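# Place the wooden crate onto its stand safely

## Task

Set the wooden crate down on its stand, never letting it fall at any point.

## Robot and tools

Robot: two arms, left_arm and right_arm, each with a parallel gripper. In the scene frame the origin sits at table-top height between the arms, +x points out over the table, +z up, and left_arm is on the +y side (image left/right need not match). Measured bases: left_arm at (-0.031, +0.253, +0.043) m, right_arm at (+0.026, -0.229, +0.004) m, both turned only slightly about z. A two-camera stand is fixed to the floor behind the arms. Loose objects may get a brief nudge now and then.

Frames: each arm's hand pose, velocities, targets and wrist-camera poses are given in that arm's own base frame; fixed cameras and the table use the scene frame. The fingers point along the gripper's +z axis and close along its y axis. end_effector_position is the point between the pads, roughly 1 cm short of the tips. Printed poses may be off by a few centimetres, more when the arm is stretched.

Row layout, shared by execute_actions and move: one flat list of 14 numbers, each in [-1, 1], always covering both arms even if only one moves. Order: dx, dy, dz, rx, ry, rz, opening for left_arm, then the same seven for right_arm. dx..rz are an offset (not a pose) from that arm's Hand target as it stands when the action or move begins, along that arm's base axes; rotation is about the Hand target position, and rx, ry, rz form one rotation vector. Scale: 1.0 = 0.6 m or 180 degrees. A translation longer than 1.0 may be shortened. Sending the same offset again moves the arm further. To re-command an arm to its current Hand target, send six zeros. The opening is absolute: +1 fully open (0.093 m), -1 closed. A 0 in an opening slot is a real command, so always resend the opening you want kept.

execute_actions(actions, cameras): actions is a list of actions; each action is up to 15 rows, one per 1/30 s step, and a short one repeats its last row to fill 15. All rows in one action count from the action's starting Hand target, not from the previous row. An empty actions list returns the state plus images. cameras: list of names, ["all"], or [] for none; default is all only for an empty list. Names: cam_high, cam_low, cam_left_wrist, cam_right_wrist (each 896x504). An unknown name voids the call.

move(target, speed, blend, opening_speed, grip_force, blocking, cameras): drives each gripper in a straight line toward one row, or a list of up to 15 rows; every row in the list is an offset from the same starting Hand targets. speed: m/s, 0.002 to 2.9, default 0.25 (rotation capped at twice that in rad/s), one value or one per target. blend: metres of corner rounding per target, default 0 (stop at each). opening_speed: opening units per second, at least 0.2. grip_force: newtons per pad, 10 to 50, one value or one per arm; it persists, and lower force closes slowly. blocking=false returns after about 0.5 s while motion continues. A move lasts at least 0.5 s and is cut at 10 s. Paths do not avoid obstacles or the other arm; the gripper lags and can overshoot, especially fast or near full reach. Keep paths away from an arm's own base, which can flip its shoulder. The result adds a move: line such as done, off_target, moving, held or fault, plus limits (paced = pose clipped, held = steps withheld). done means at rest within 10 mm and 2 degrees; neither done nor off_target tells you about contact.

wait(seconds 0 to 10): let time pass holding commands; a running move continues. stop(): brakes a running move, needing some distance. zoom_image(camera, region [x0, y0, x1, y1] pixels, max 504x504): enlarges part of the latest image of that camera. finished_scene(scene: current scene number): ends the scene irreversibly; the crate must stay on the stand without the robot.

Results: Hand target is the last commanded pose after clipping; the gripper often rests a bit short, and only a new command (even zeros) asks again; send the missing distance as an offset if needed. The controller limits each step's orientation change to 40 degrees from measured. grip_measured: +1 open, -1 closed; pads meet near -0.94 and each millimetre of object width adds about 0.0208; a per-gripper bias up to about 0.02 high. For a firm grip on a rigid flat object command at least 0.24 below the reading for its width; to release, command well above it. Keep sending the closing number while holding. Joint positions end with finger gap in metres. Joint torques include the arm's own weight; joints 1 to 3 wrap at ±28 N m. Joint velocities may read within noise. Joint ranges (rad): waist -2.618 to 3.054, shoulder 0 to 3.142, elbow 0 to 3.142 (straight 2.901), wrist pitch and yaw ±1.571, wrist roll ±2.094.

Cautions: do not drop the crate, release it while moving, slam or push hard, or strike fixed or heavy things. Nothing may end up off the table. Keep the two grippers and wrist cameras apart; a hit or squeeze between arms can fail the task, and neither arm should strain another's camera cable. A blocked arm keeps pushing until commanded back past its gripper. Heavy loads, stretched poses and unreachable targets heat motors: MOTOR HOT appears at 75 °C, at 90 °C the arm folds and idles, at 100 °C it goes limp. Thinking time lets the scene run on. Check the pose after each move and correct tilt.

Each tool is called after "Call:" as name([rows], argument=value, ...), one row to a line, values as JSON.

## Session

Call:
execute_actions(actions=[])

Scene clock: 0.00 s.
left_arm: end_effector_position=(+0.2354, -0.1173, +0.3329) grip_measured=+1.000 end_effector_quat_wxyz=(+0.602, +0.039, +0.729, -0.323) | right_arm: end_effector_position=(+0.1983, -0.0984, +0.3815) grip_measured=+1.000 end_effector_quat_wxyz=(+0.634, +0.314, +0.673, -0.217)
Joint positions: left_arm=[-0.316 0.529 0.705 -0.244 0.23 -0.424 0.093] | right_arm=[0.226 0.606 0.996 -0.576 0.985 0.264 0.093]
Joint velocities: within noise
Joint torques (N m): no reading
Motor temperatures (°C): left_arm=[28 33 35 36 27 29 28] | right_arm=[30 33 35 32 30 28 29]
Heat: left arm: 36 °C; right arm: 35 °C.
Hand target: left_arm +0.2342, -0.1169, +0.3441; +0.614, +0.041, +0.718, -0.326 | right_arm +0.1977, -0.0985, +0.3835; +0.635, +0.315, +0.671, -0.216
Tool commands: left_gripper/opening=+1.0 right_gripper/opening=+1.0

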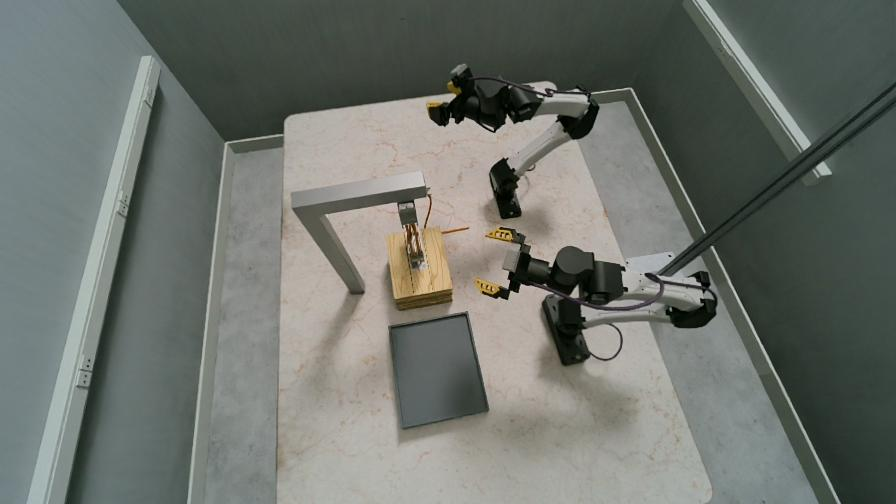

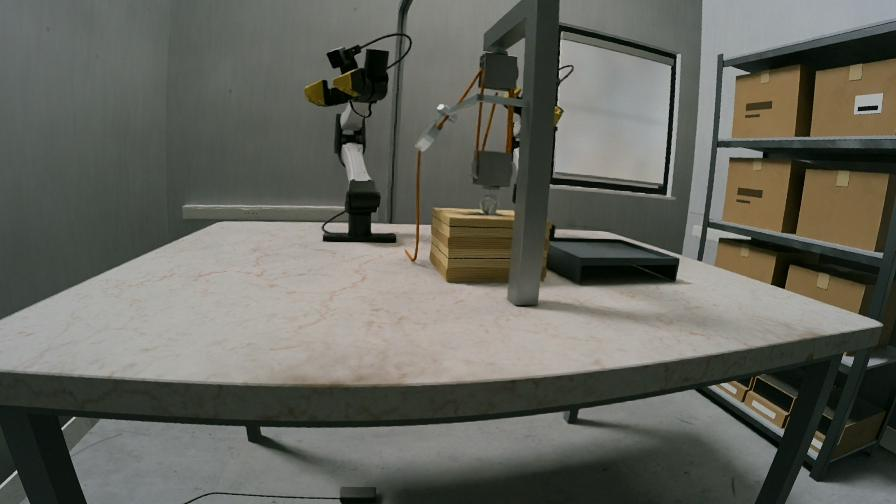

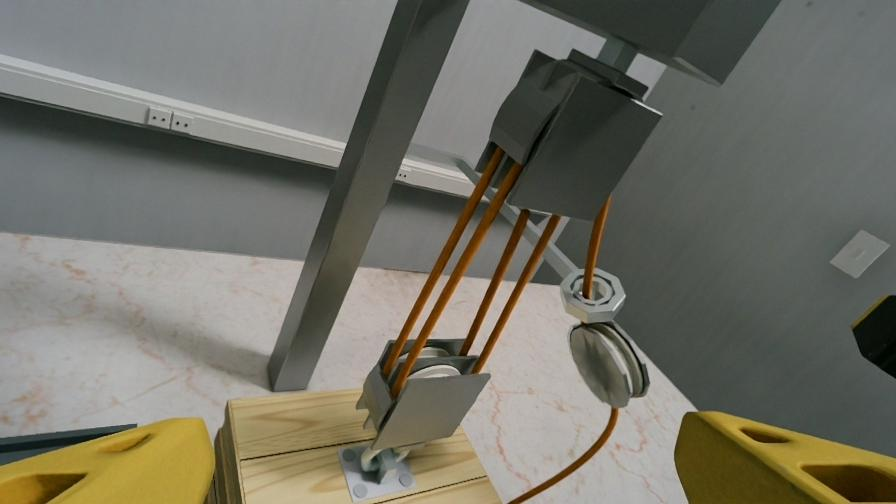

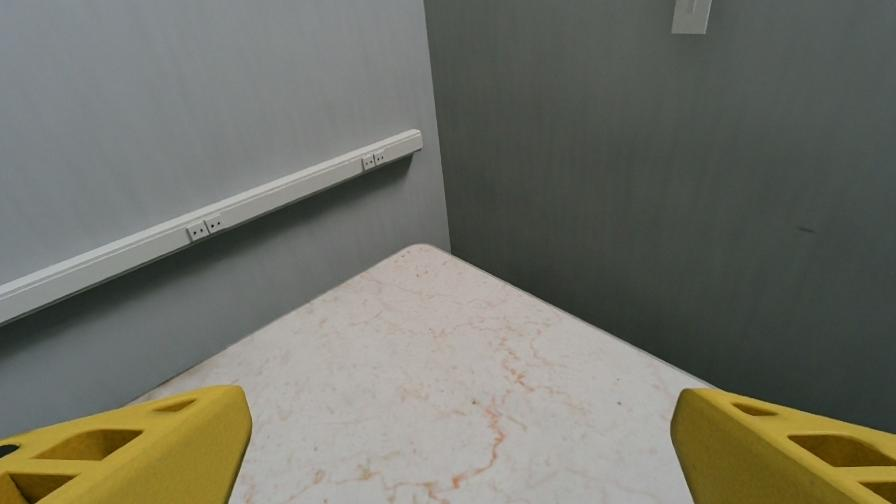

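Call:
zoom_image(camera="cam_high", region=[360, 160, 540, 320])

Call:
zoom_image(camera="cam_low", region=[380, 20, 580, 310])

Call:
zoom_image(camera="cam_low", region=[400, 180, 700, 310])

Call:
zoom_image(camera="cam_high", region=[360, 270, 520, 440])

Scaled by 2.800 from the camera's 896x504 image, which has a finer 1280x720 frame.

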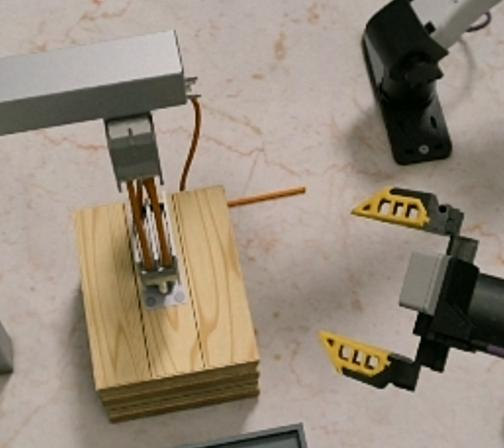

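Scaled by 1.738 from the camera's 896x504 image, which has a finer 1280x720 frame.

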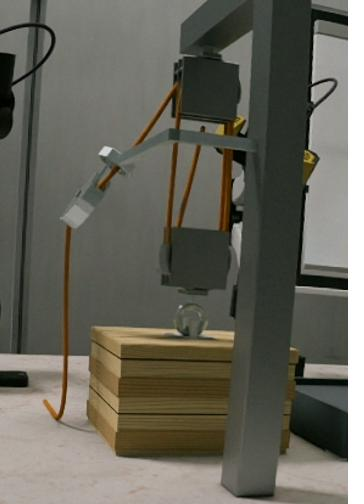

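Scaled by 1.680 from the camera's 896x504 image, which has a finer 1280x720 frame.

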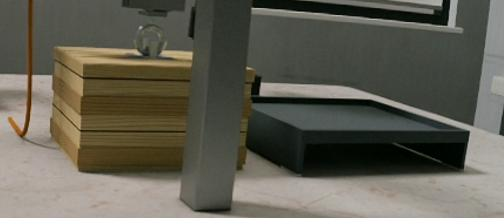

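Scaled by 2.965 from the camera's 896x504 image, which has a finer 1280x720 frame.

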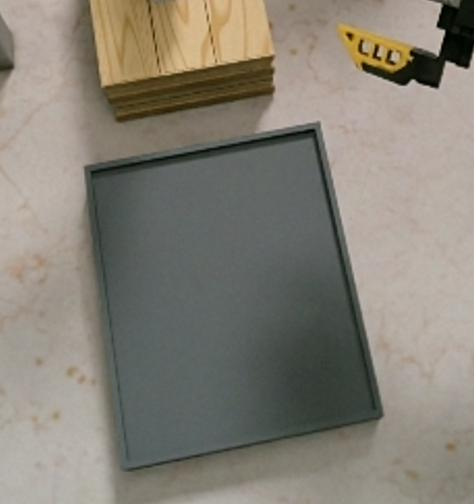

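Call:
move(target=[0,0,0,0,0,0,1,-0.079,0.114,-0.2225,-0.0435,-0.0251,0.357,1], cameras=["all"])

Scene clock: 15.63 s.
left_arm: end_effector_position=(+0.2354, -0.1173, +0.3329) grip_measured=+1.000 end_effector_quat_wxyz=(+0.602, +0.039, +0.729, -0.323) | right_arm: end_effector_position=(+0.1561, -0.0301, +0.2439) grip_measured=+1.000 end_effector_quat_wxyz=(+0.612, +0.050, +0.785, -0.080)
Joint positions: left_arm=[-0.316 0.529 0.705 -0.244 0.23 -0.424 0.093] | right_arm=[-0.344 0 0.604 -0.848 -0.145 -0.103 0.093]
Joint torques (N m): left_arm=[-0.09 0.51 8.64 2.5 -0.04 0.06] | right_arm=[0.29 2.62 6.75 2.03 0.13 0.01]
Motor temperatures (°C): left_arm=[28 32 39 42 27 29 27] | right_arm=[30 32 36 34 30 28 29]
Heat: left arm: 42 °C; right arm: 36 °C.
Hand target: left_arm +0.2342, -0.1169, +0.3441; +0.614, +0.041, +0.718, -0.326 | right_arm +0.1503, -0.0301, +0.2499; +0.696, -0.124, +0.696, +0.124
Off the commanded pose: left_arm 0.011 m, 2 deg | right_arm 0.008 m, 34 deg.
joint sent to its limit (right arm) — joint 2 (shoulder), lower limit. The joint targets are off in orientation, not in position.
move: off_target (left_arm, right_arm)

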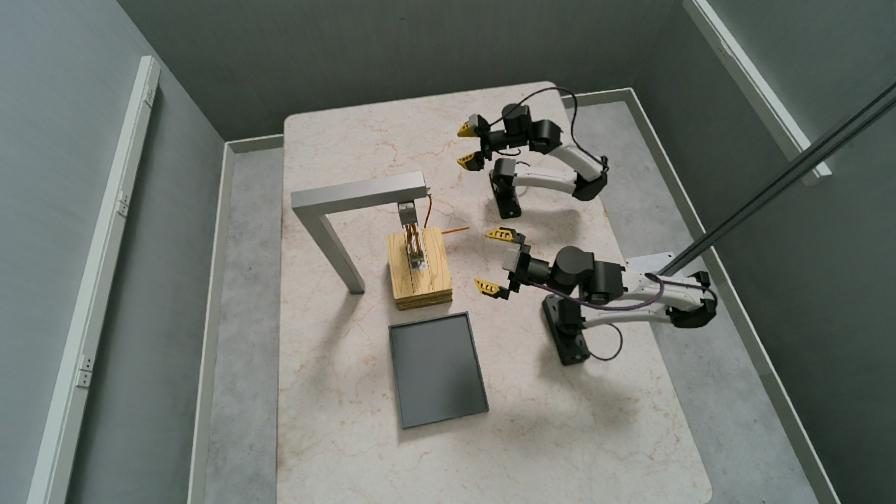

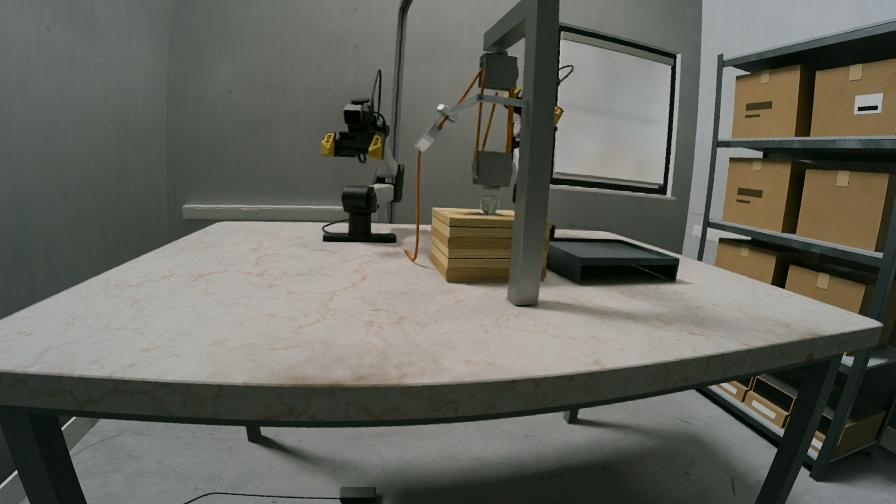

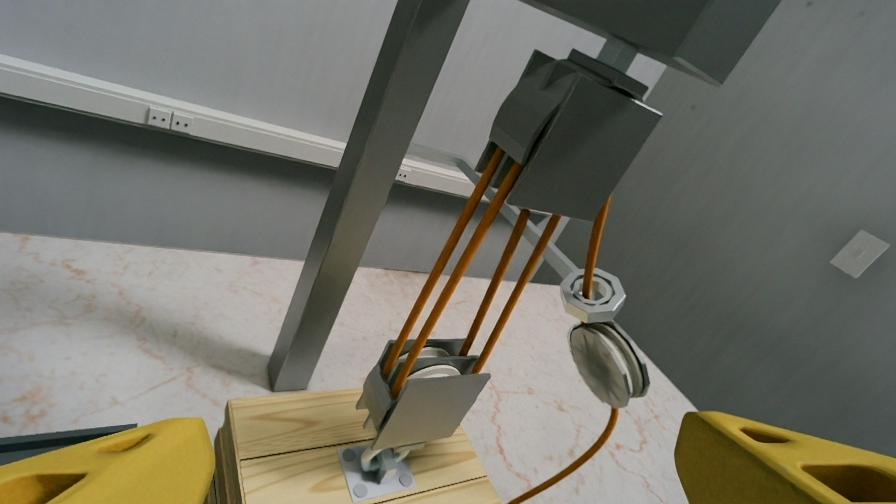

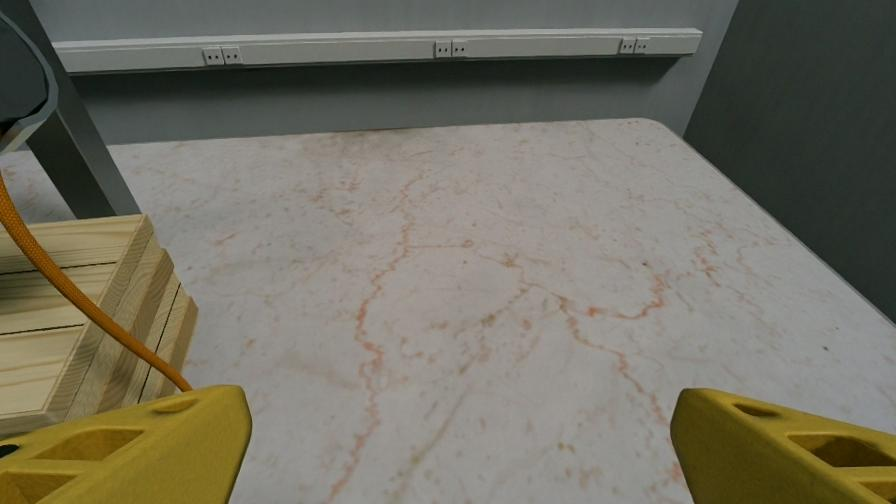

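Call:
move(target=[0,0,0,0,0,0,1,0.05,0.15,-0.08,0,0,0,1], cameras=["all"])

Scene clock: 20.90 s.
left_arm: end_effector_position=(+0.2354, -0.1173, +0.3329) grip_measured=+1.000 end_effector_quat_wxyz=(+0.602, +0.039, +0.729, -0.323) | right_arm: end_effector_position=(+0.1803, +0.0594, +0.2010) grip_measured=+1.000 end_effector_quat_wxyz=(+0.625, -0.171, +0.742, +0.171)
Joint positions: left_arm=[-0.316 0.529 0.705 -0.244 0.23 -0.424 0.093] | right_arm=[-0.521 0 0.33 -0.628 -0.994 -0.212 0.093]
Joint torques (N m): left_arm=[-0.1 0.57 8.53 2.51 -0.05 0] | right_arm=[-0.81 1.89 5.08 2.02 -0.28 -0.13]
Heat: left arm: 43 °C; right arm: 36 °C.
Hand target: left_arm +0.2342, -0.1169, +0.3441; +0.614, +0.041, +0.718, -0.326 | right_arm +0.1803, +0.0599, +0.2020; +0.696, -0.124, +0.696, +0.124
Off the commanded pose: left_arm 0.011 m, 2 deg | right_arm 0.001 m, 12 deg.
joint sent to its limit (right arm) — joint 2 (shoulder), lower limit. The joint targets are off in orientation, not in position.
move: off_target (left_arm, right_arm)

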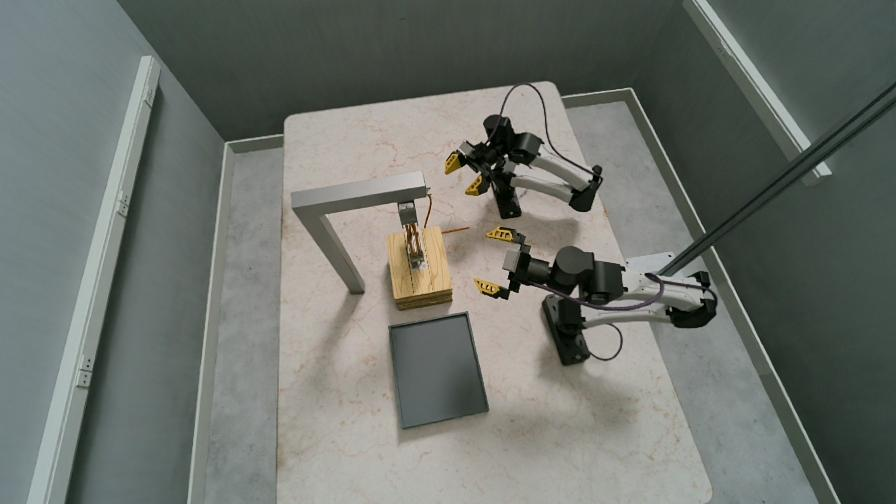

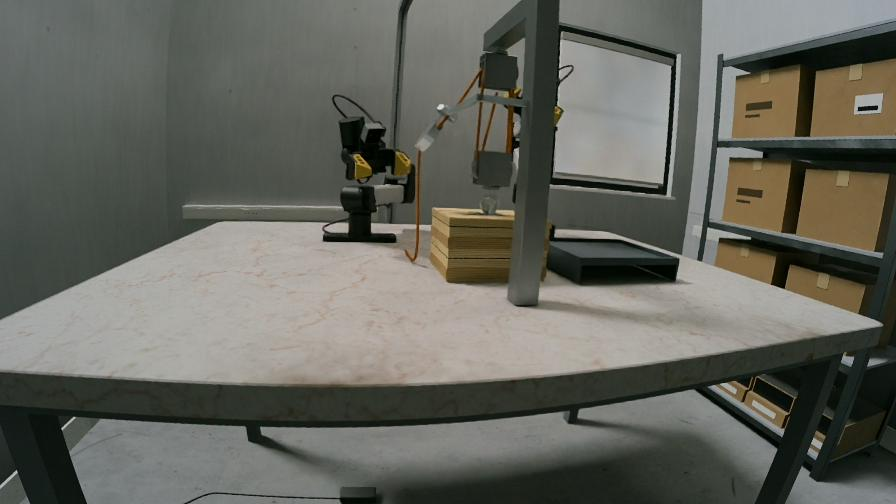

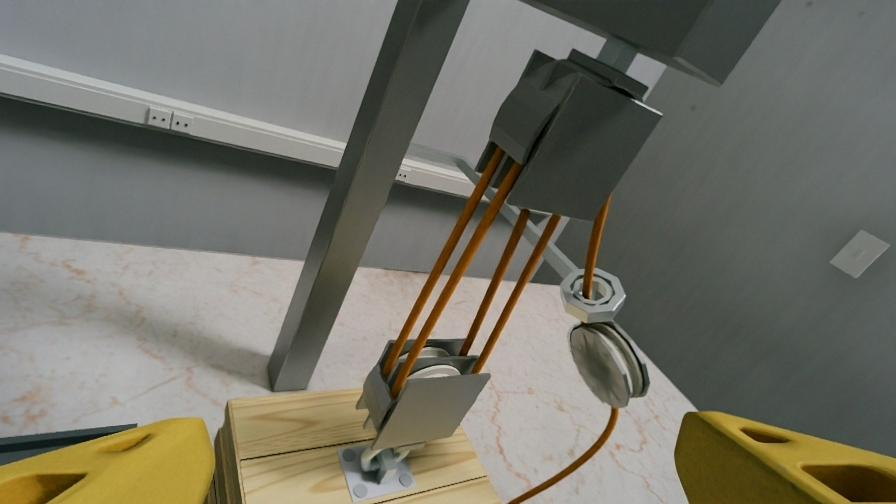

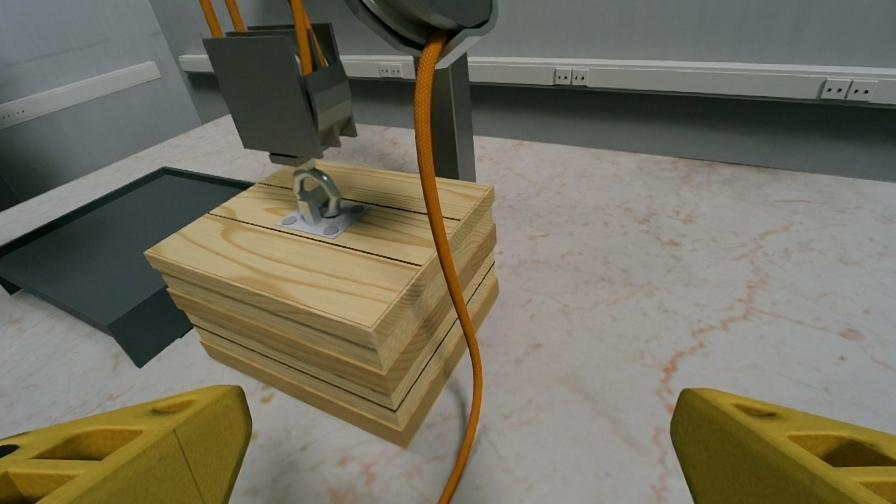

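Call:
move(target=[0,0,0,0,0,0,1,0.06,0.031,0.02,0,0,0.03,1], cameras=["cam_high","cam_right_wrist"])

Scene clock: 24.37 s.
left_arm: end_effector_position=(+0.2354, -0.1173, +0.3329) grip_measured=+1.000 end_effector_quat_wxyz=(+0.602, +0.039, +0.729, -0.323) | right_arm: end_effector_position=(+0.2133, +0.0784, +0.2167) grip_measured=+1.000 end_effector_quat_wxyz=(+0.691, -0.161, +0.688, +0.155)
Joint positions: left_arm=[-0.316 0.529 0.705 -0.244 0.23 -0.424 0.093] | right_arm=[0.081 0.012 0.176 -0.161 -0.37 -0.007 0.093]
Joint torques (N m): left_arm=[-0.14 0.65 8.47 2.52 -0.05 0.02] | right_arm=[0.4 3.26 5.64 2.33 0.14 0.06]
Heat: left arm: 44 °C; right arm: 37 °C.
Hand target: left_arm +0.2342, -0.1169, +0.3441; +0.614, +0.041, +0.718, -0.326 | right_arm +0.2163, +0.0785, +0.2139; +0.689, -0.156, +0.690, +0.156
Off the commanded pose: left_arm 0.011 m, 2 deg | right_arm 0.004 m, 1 deg.
move: off_target (left_arm)
Images, in order (width x height): cam_high 896x504, cam_right_wrist 896x504.

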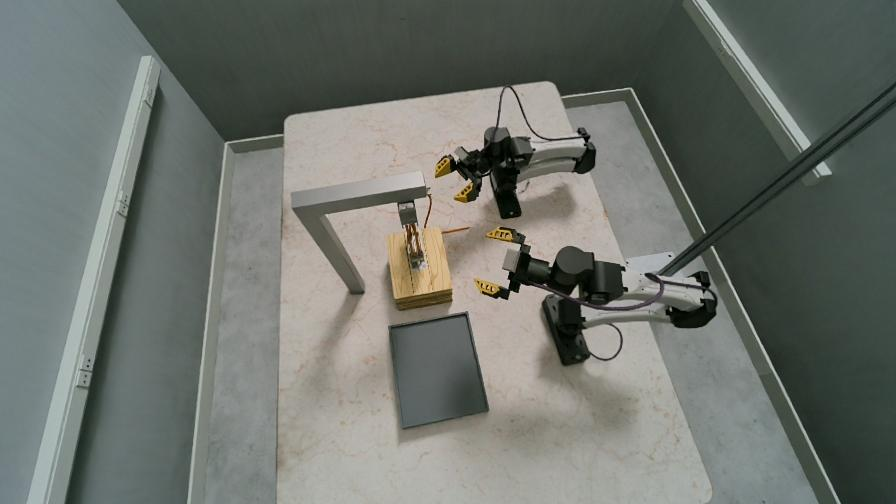

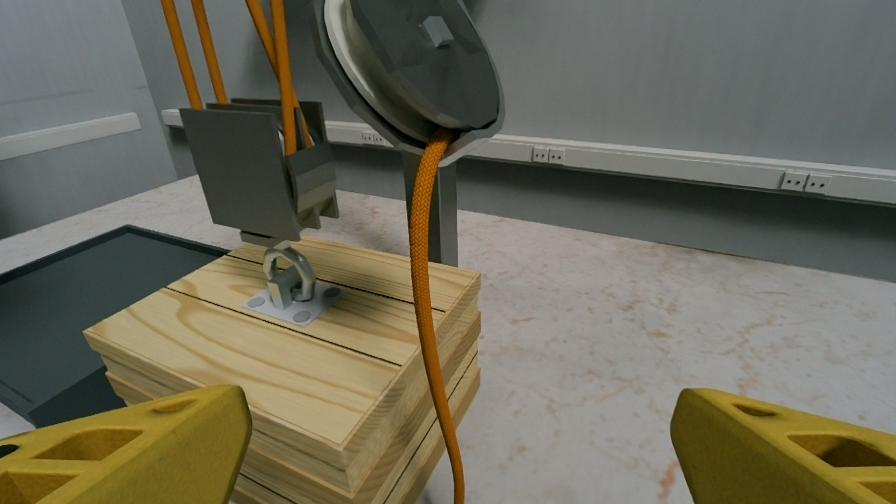

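Call:
move(target=[0,0,0,0,0,0,1,0.077,0.038,-0.03,0,0,0,1], cameras=["cam_high","cam_low","cam_left_wrist","cam_right_wrist"])

Scene clock: 29.03 s.
left_arm: end_effector_position=(+0.2354, -0.1173, +0.3329) grip_measured=+1.000 end_effector_quat_wxyz=(+0.602, +0.039, +0.729, -0.323) | right_arm: end_effector_position=(+0.2621, +0.1013, +0.1982) grip_measured=+1.000 end_effector_quat_wxyz=(+0.689, -0.161, +0.689, +0.156)
Joint positions: left_arm=[-0.316 0.529 0.705 -0.244 0.23 -0.424 0.093] | right_arm=[0.246 0.532 0.098 0.432 -0.206 -0.007 0.093]
Joint torques (N m): left_arm=[-0.14 0.5 8.54 2.52 -0.04 0.01] | right_arm=[0.4 1.02 6.09 2.36 0.17 0.05]
Heat: left arm: 44 °C; right arm: 37 °C.
Hand target: left_arm +0.2342, -0.1169, +0.3441; +0.614, +0.041, +0.718, -0.326 | right_arm +0.2625, +0.1013, +0.1960; +0.689, -0.156, +0.690, +0.156
Off the commanded pose: left_arm 0.011 m, 2 deg | right_arm 0.002 m, 1 deg.
move: off_target (left_arm)

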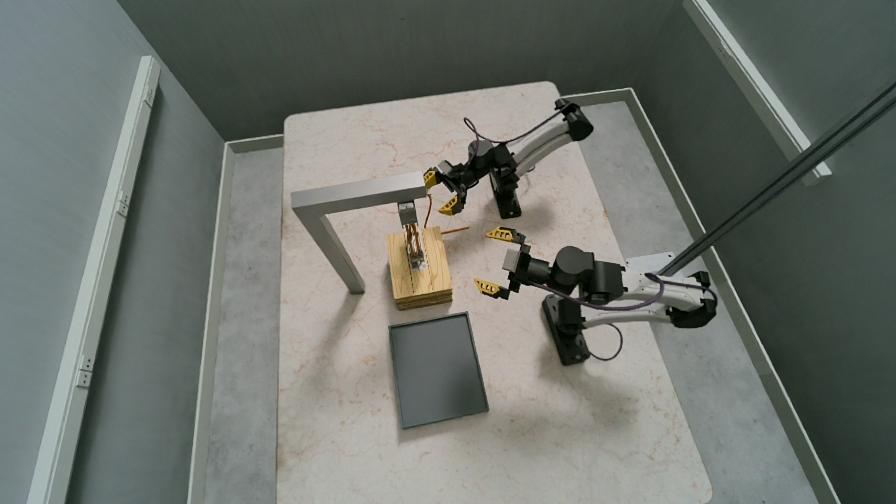

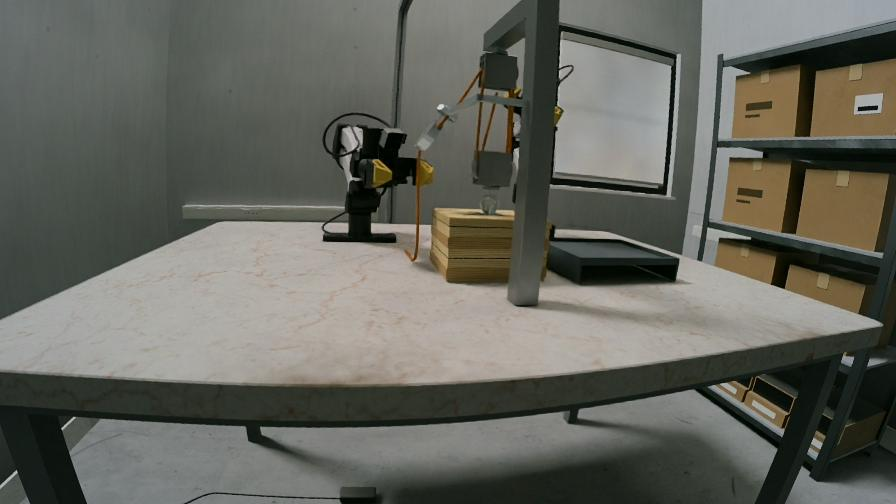

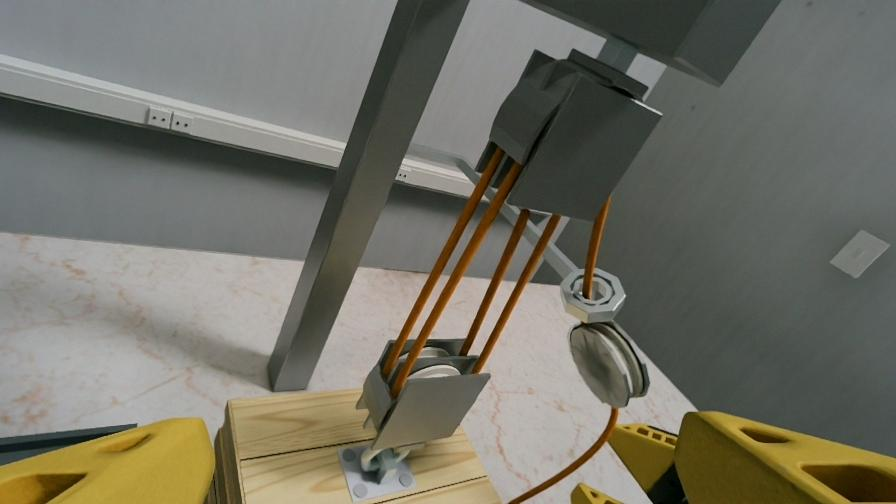

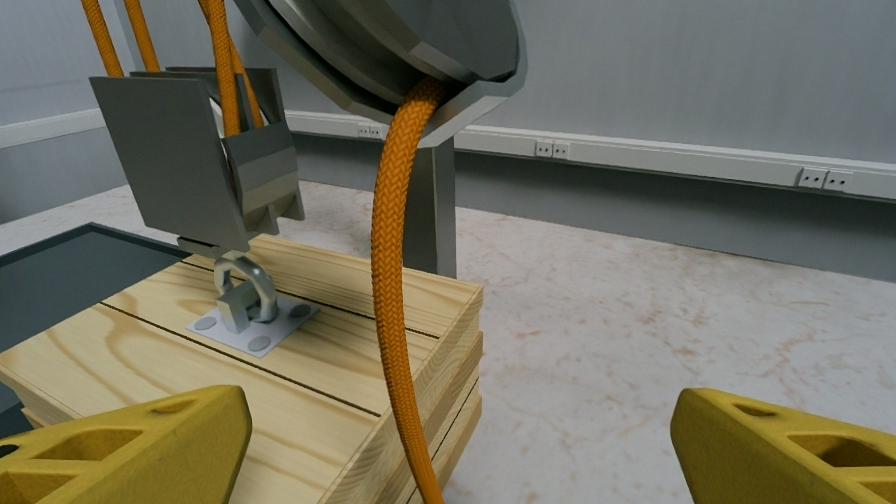

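Call:
move(target=[0,0,0,0,0,0,1,0.022,0.022,-0.035,0,0,0,1], cameras=["cam_high","cam_low","cam_left_wrist","cam_right_wrist"])

Call:
zoom_image(camera="cam_left_wrist", region=[496, 260, 720, 504])

Call:
zoom_image(camera="cam_low", region=[320, 80, 460, 280])

Scene clock: 32.17 s.
left_arm: end_effector_position=(+0.2354, -0.1173, +0.3329) grip_measured=+1.000 end_effector_quat_wxyz=(+0.602, +0.039, +0.729, -0.323) | right_arm: end_effector_position=(+0.2765, +0.1147, +0.1777) grip_measured=+1.000 end_effector_quat_wxyz=(+0.689, -0.161, +0.689, +0.156)
Joint positions: left_arm=[-0.316 0.529 0.705 -0.244 0.23 -0.424 0.093] | right_arm=[0.318 0.828 0.046 0.781 -0.134 -0.007 0.093]
Joint torques (N m): left_arm=[-0.1 0.53 8.62 2.53 -0.04 0] | right_arm=[0.4 0.01 5.39 2.36 0.18 0.05]
Heat: left arm: 44 °C; right arm: 37 °C.
Hand target: left_arm +0.2342, -0.1169, +0.3441; +0.614, +0.041, +0.718, -0.326 | right_arm +0.2757, +0.1145, +0.1750; +0.690, -0.156, +0.690, +0.156
Off the commanded pose: left_arm 0.011 m, 2 deg | right_arm 0.003 m, 1 deg.
move: off_target (left_arm)

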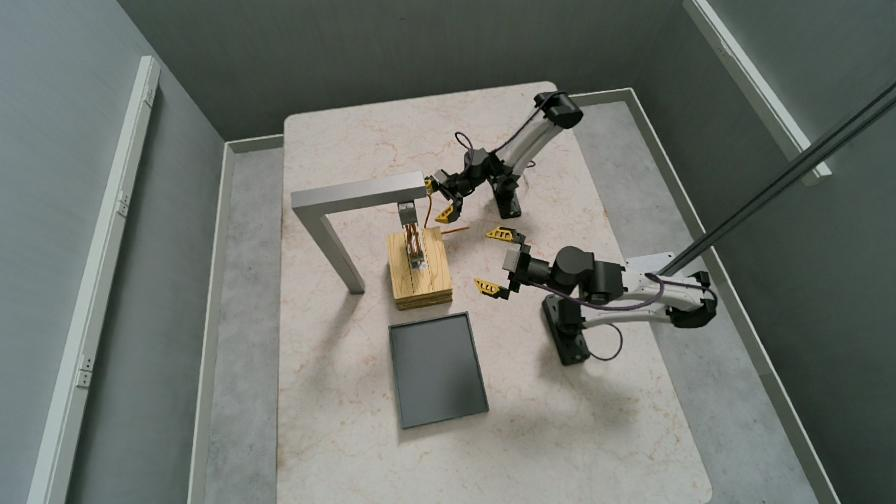

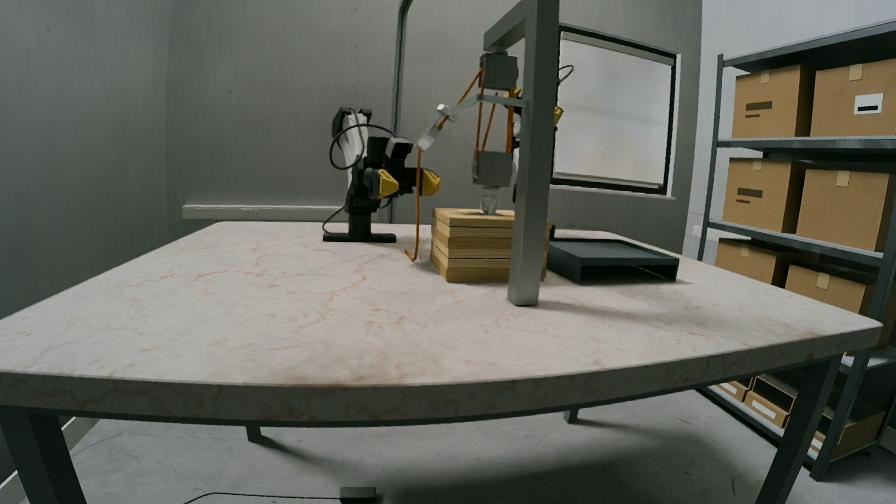

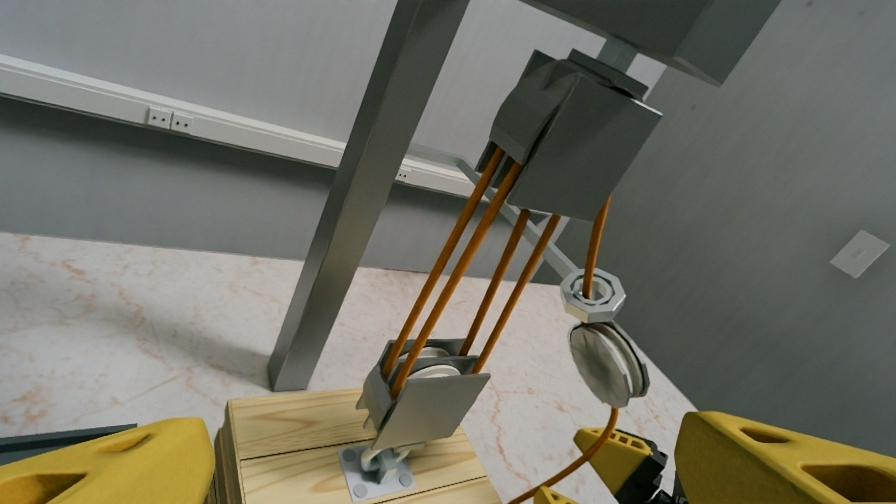

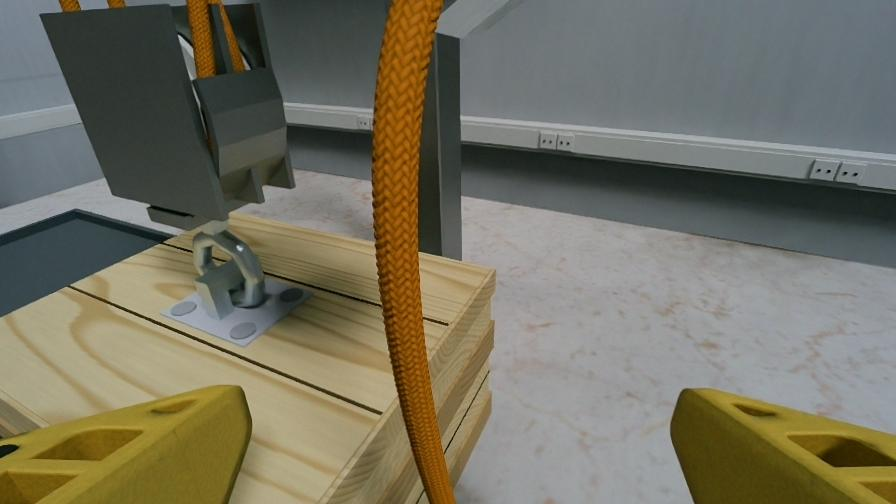

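Scaled by 2.066 from the camera's 896x504 image, which has a finer 1280x720 frame.

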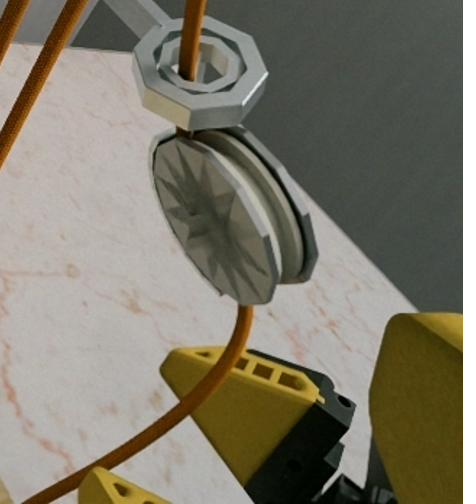

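Scaled by 2.520 from the camera's 896x504 image, which has a finer 1280x720 frame.

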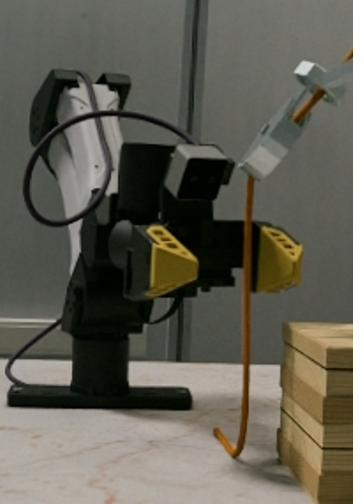

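Call:
move(target=[0,0,0,0,0,0,1,0.02,0.017,-0.03,0,0,0,1], cameras=["cam_right_wrist"])

Scene clock: 34.63 s.
left_arm: end_effector_position=(+0.2354, -0.1173, +0.3329) grip_measured=+1.000 end_effector_quat_wxyz=(+0.602, +0.039, +0.729, -0.323) | right_arm: end_effector_position=(+0.2887, +0.1249, +0.1587) grip_measured=+1.000 end_effector_quat_wxyz=(+0.689, -0.161, +0.689, +0.156)
Joint positions: left_arm=[-0.316 0.529 0.705 -0.244 0.23 -0.424 0.093] | right_arm=[0.358 1.157 0.026 1.129 -0.093 -0.006 0.093]
Joint torques (N m): left_arm=[-0.17 0.5 8.61 2.53 -0.04 0.02] | right_arm=[0.4 -1.02 4.42 2.36 0.18 0.05]
Heat: left arm: 45 °C; right arm: 37 °C.
Hand target: left_arm +0.2342, -0.1169, +0.3441; +0.614, +0.041, +0.718, -0.326 | right_arm +0.2877, +0.1247, +0.1570; +0.689, -0.156, +0.690, +0.156
Off the commanded pose: left_arm 0.011 m, 2 deg | right_arm 0.002 m, 0 deg.
move: off_target (left_arm)
Images, in order (width x height): cam_right_wrist 896x504.

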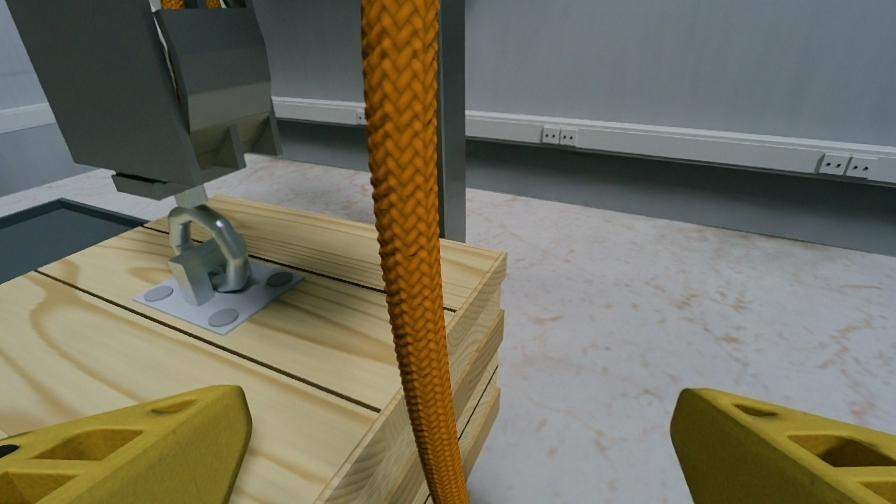

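Call:
move(target=[0,0,0,0,0,0,1,0,0,0,0,0,0,-1], opening_speed=0.8, cameras=["cam_right_wrist","cam_left_wrist","cam_low"])

Call:
zoom_image(camera="cam_low", region=[320, 80, 460, 280])

Call:
zoom_image(camera="cam_left_wrist", region=[496, 260, 720, 504])

Scene clock: 40.20 s.
left_arm: end_effector_position=(+0.2354, -0.1173, +0.3329) grip_measured=+1.000 end_effector_quat_wxyz=(+0.602, +0.039, +0.729, -0.323) | right_arm: end_effector_position=(+0.2887, +0.1249, +0.1590) grip_measured=-0.942 end_effector_quat_wxyz=(+0.689, -0.161, +0.689, +0.156)
Joint positions: left_arm=[-0.316 0.529 0.705 -0.244 0.23 -0.424 0.093] | right_arm=[0.358 1.157 0.026 1.13 -0.093 -0.006 0]
Joint torques (N m): left_arm=[-0.08 0.43 8.51 2.53 -0.06 0.03] | right_arm=[0.4 -1.01 4.42 2.37 0.18 0.05]
Heat: left arm: 45 °C; right arm: 37 °C.
Hand target: left_arm +0.2342, -0.1169, +0.3441; +0.614, +0.041, +0.718, -0.326 | right_arm +0.2877, +0.1247, +0.1570; +0.689, -0.157, +0.690, +0.156
Off the commanded pose: left_arm 0.011 m, 2 deg | right_arm 0.002 m, 0 deg.
move: off_target (left_arm)
Images, in order (width x height): cam_low 896x504, cam_left_wrist 896x504, cam_right_wrist 896x504.

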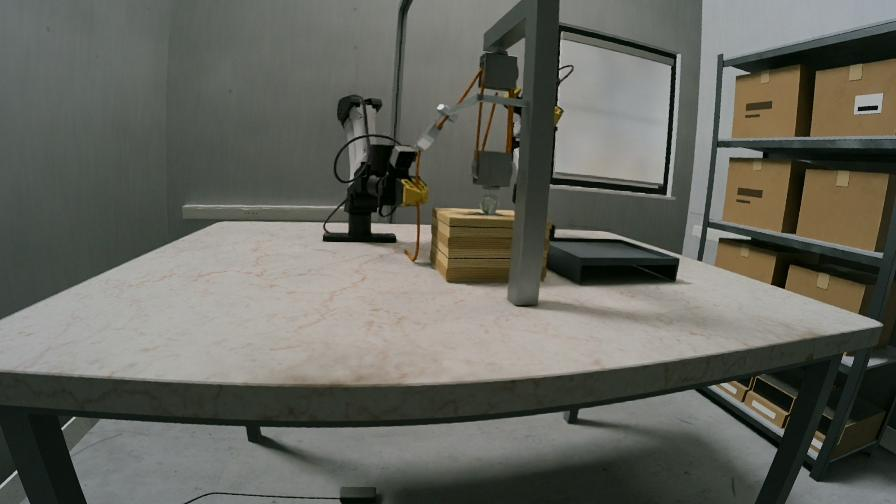

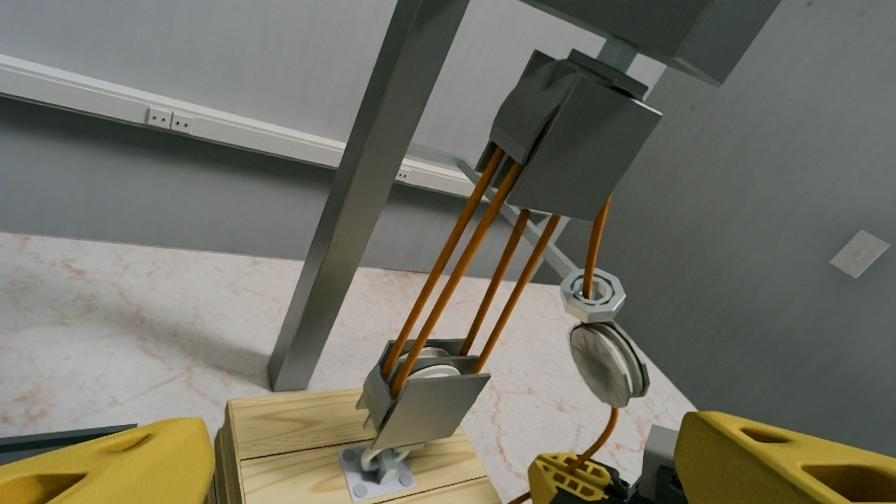

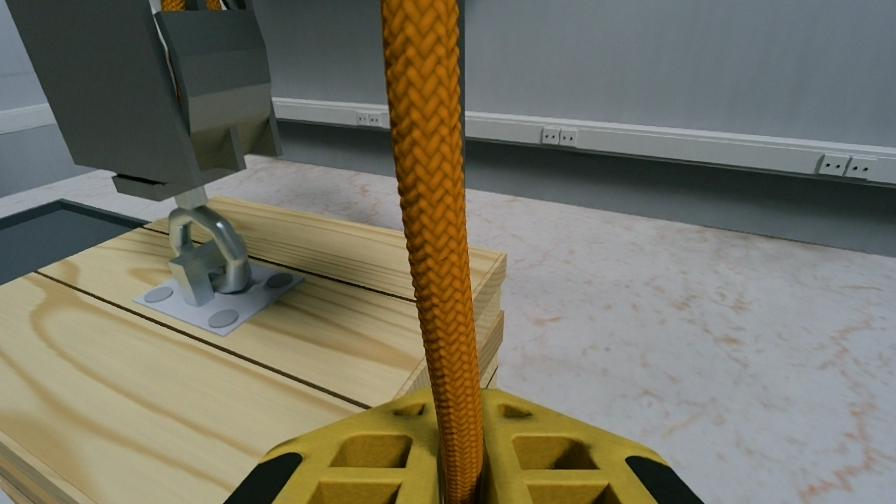

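Scaled by 2.520 from the camera's 896x504 image, which has a finer 1280x720 frame.

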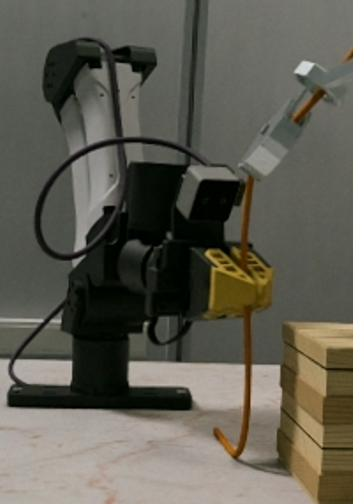

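Scaled by 2.066 from the camera's 896x504 image, which has a finer 1280x720 frame.

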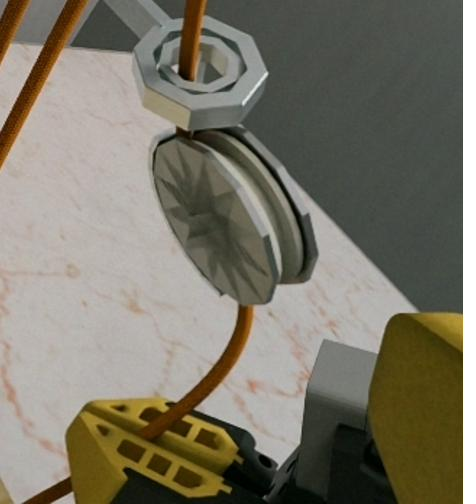

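Call:
move([
  [0,0,0,0,0,0,1,0,0,0,0,0,0,-0.3],
  [0,0,0,0,0,0,1,-0.020,-0.009,0,0,0,0,-0.3],
  [0,0,0,0,0,0,1,-0.020,-0.009,0,0,0,0,-1],
], opening_speed=1, cameras=["cam_right_wrist","cam_left_wrist","cam_low"])

Call:
zoom_image(camera="cam_left_wrist", region=[496, 260, 720, 504])

Scene clock: 45.50 s.
left_arm: end_effector_position=(+0.2354, -0.1173, +0.3329) grip_measured=+1.000 end_effector_quat_wxyz=(+0.602, +0.039, +0.729, -0.323) | right_arm: end_effector_position=(+0.2788, +0.1212, +0.1618) grip_measured=-0.948 end_effector_quat_wxyz=(+0.688, -0.161, +0.690, +0.156)
Joint positions: left_arm=[-0.316 0.529 0.705 -0.244 0.23 -0.424 0.093] | right_arm=[0.358 1.007 0.008 0.994 -0.093 -0.006 0]
Joint torques (N m): left_arm=[-0.14 0.54 8.49 2.52 -0.04 0.02] | right_arm=[-0.13 -2.22 4.96 2.01 0.1 0.03]
Motor temperatures (°C): left_arm=[28 32 44 46 27 28 27] | right_arm=[30 32 37 37 30 27 29]
Heat: left arm: 46 °C; right arm: 37 °C.
Hand target: left_arm +0.2342, -0.1169, +0.3441; +0.614, +0.041, +0.718, -0.326 | right_arm +0.2757, +0.1193, +0.1571; +0.690, -0.156, +0.690, +0.156
Off the commanded pose: left_arm 0.011 m, 2 deg | right_arm 0.006 m, 1 deg.
joint sent to its limit (right arm) — joint 3 (elbow), lower limit, where the elbow is as bent as it goes. The joint targets still meet the commanded pose.
move: off_target (left_arm)
Images, in order (width x height): cam_low 896x504, cam_left_wrist 896x504, cam_right_wrist 896x504.

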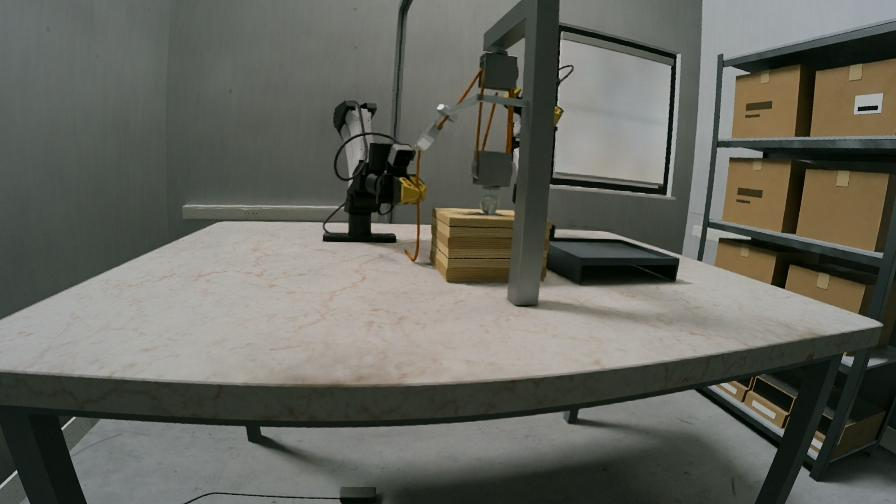

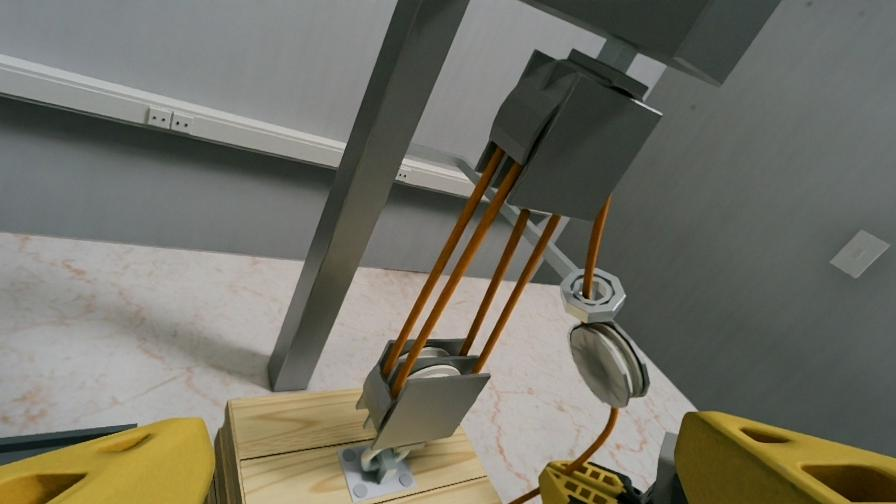

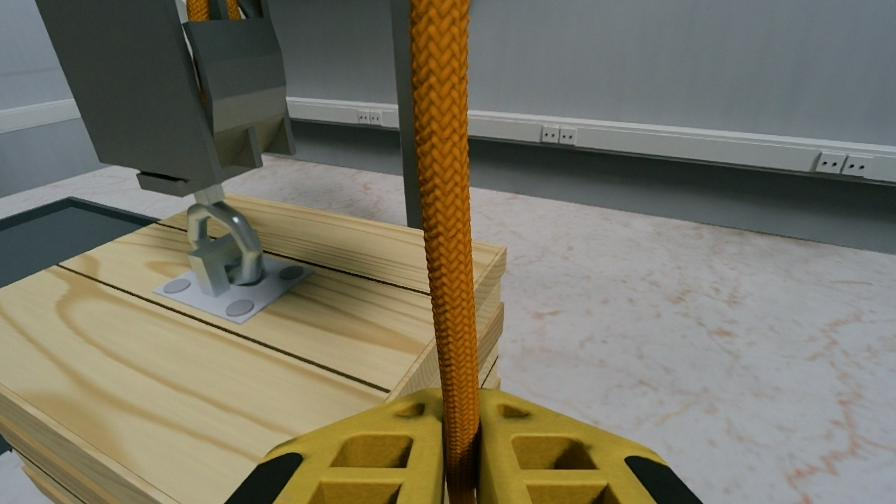

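Scaled by 2.066 from the camera's 896x504 image, which has a finer 1280x720 frame.

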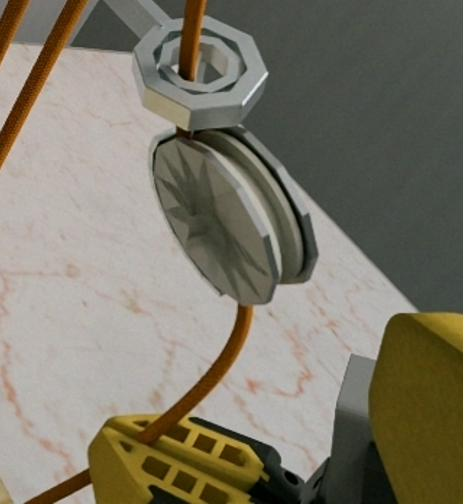

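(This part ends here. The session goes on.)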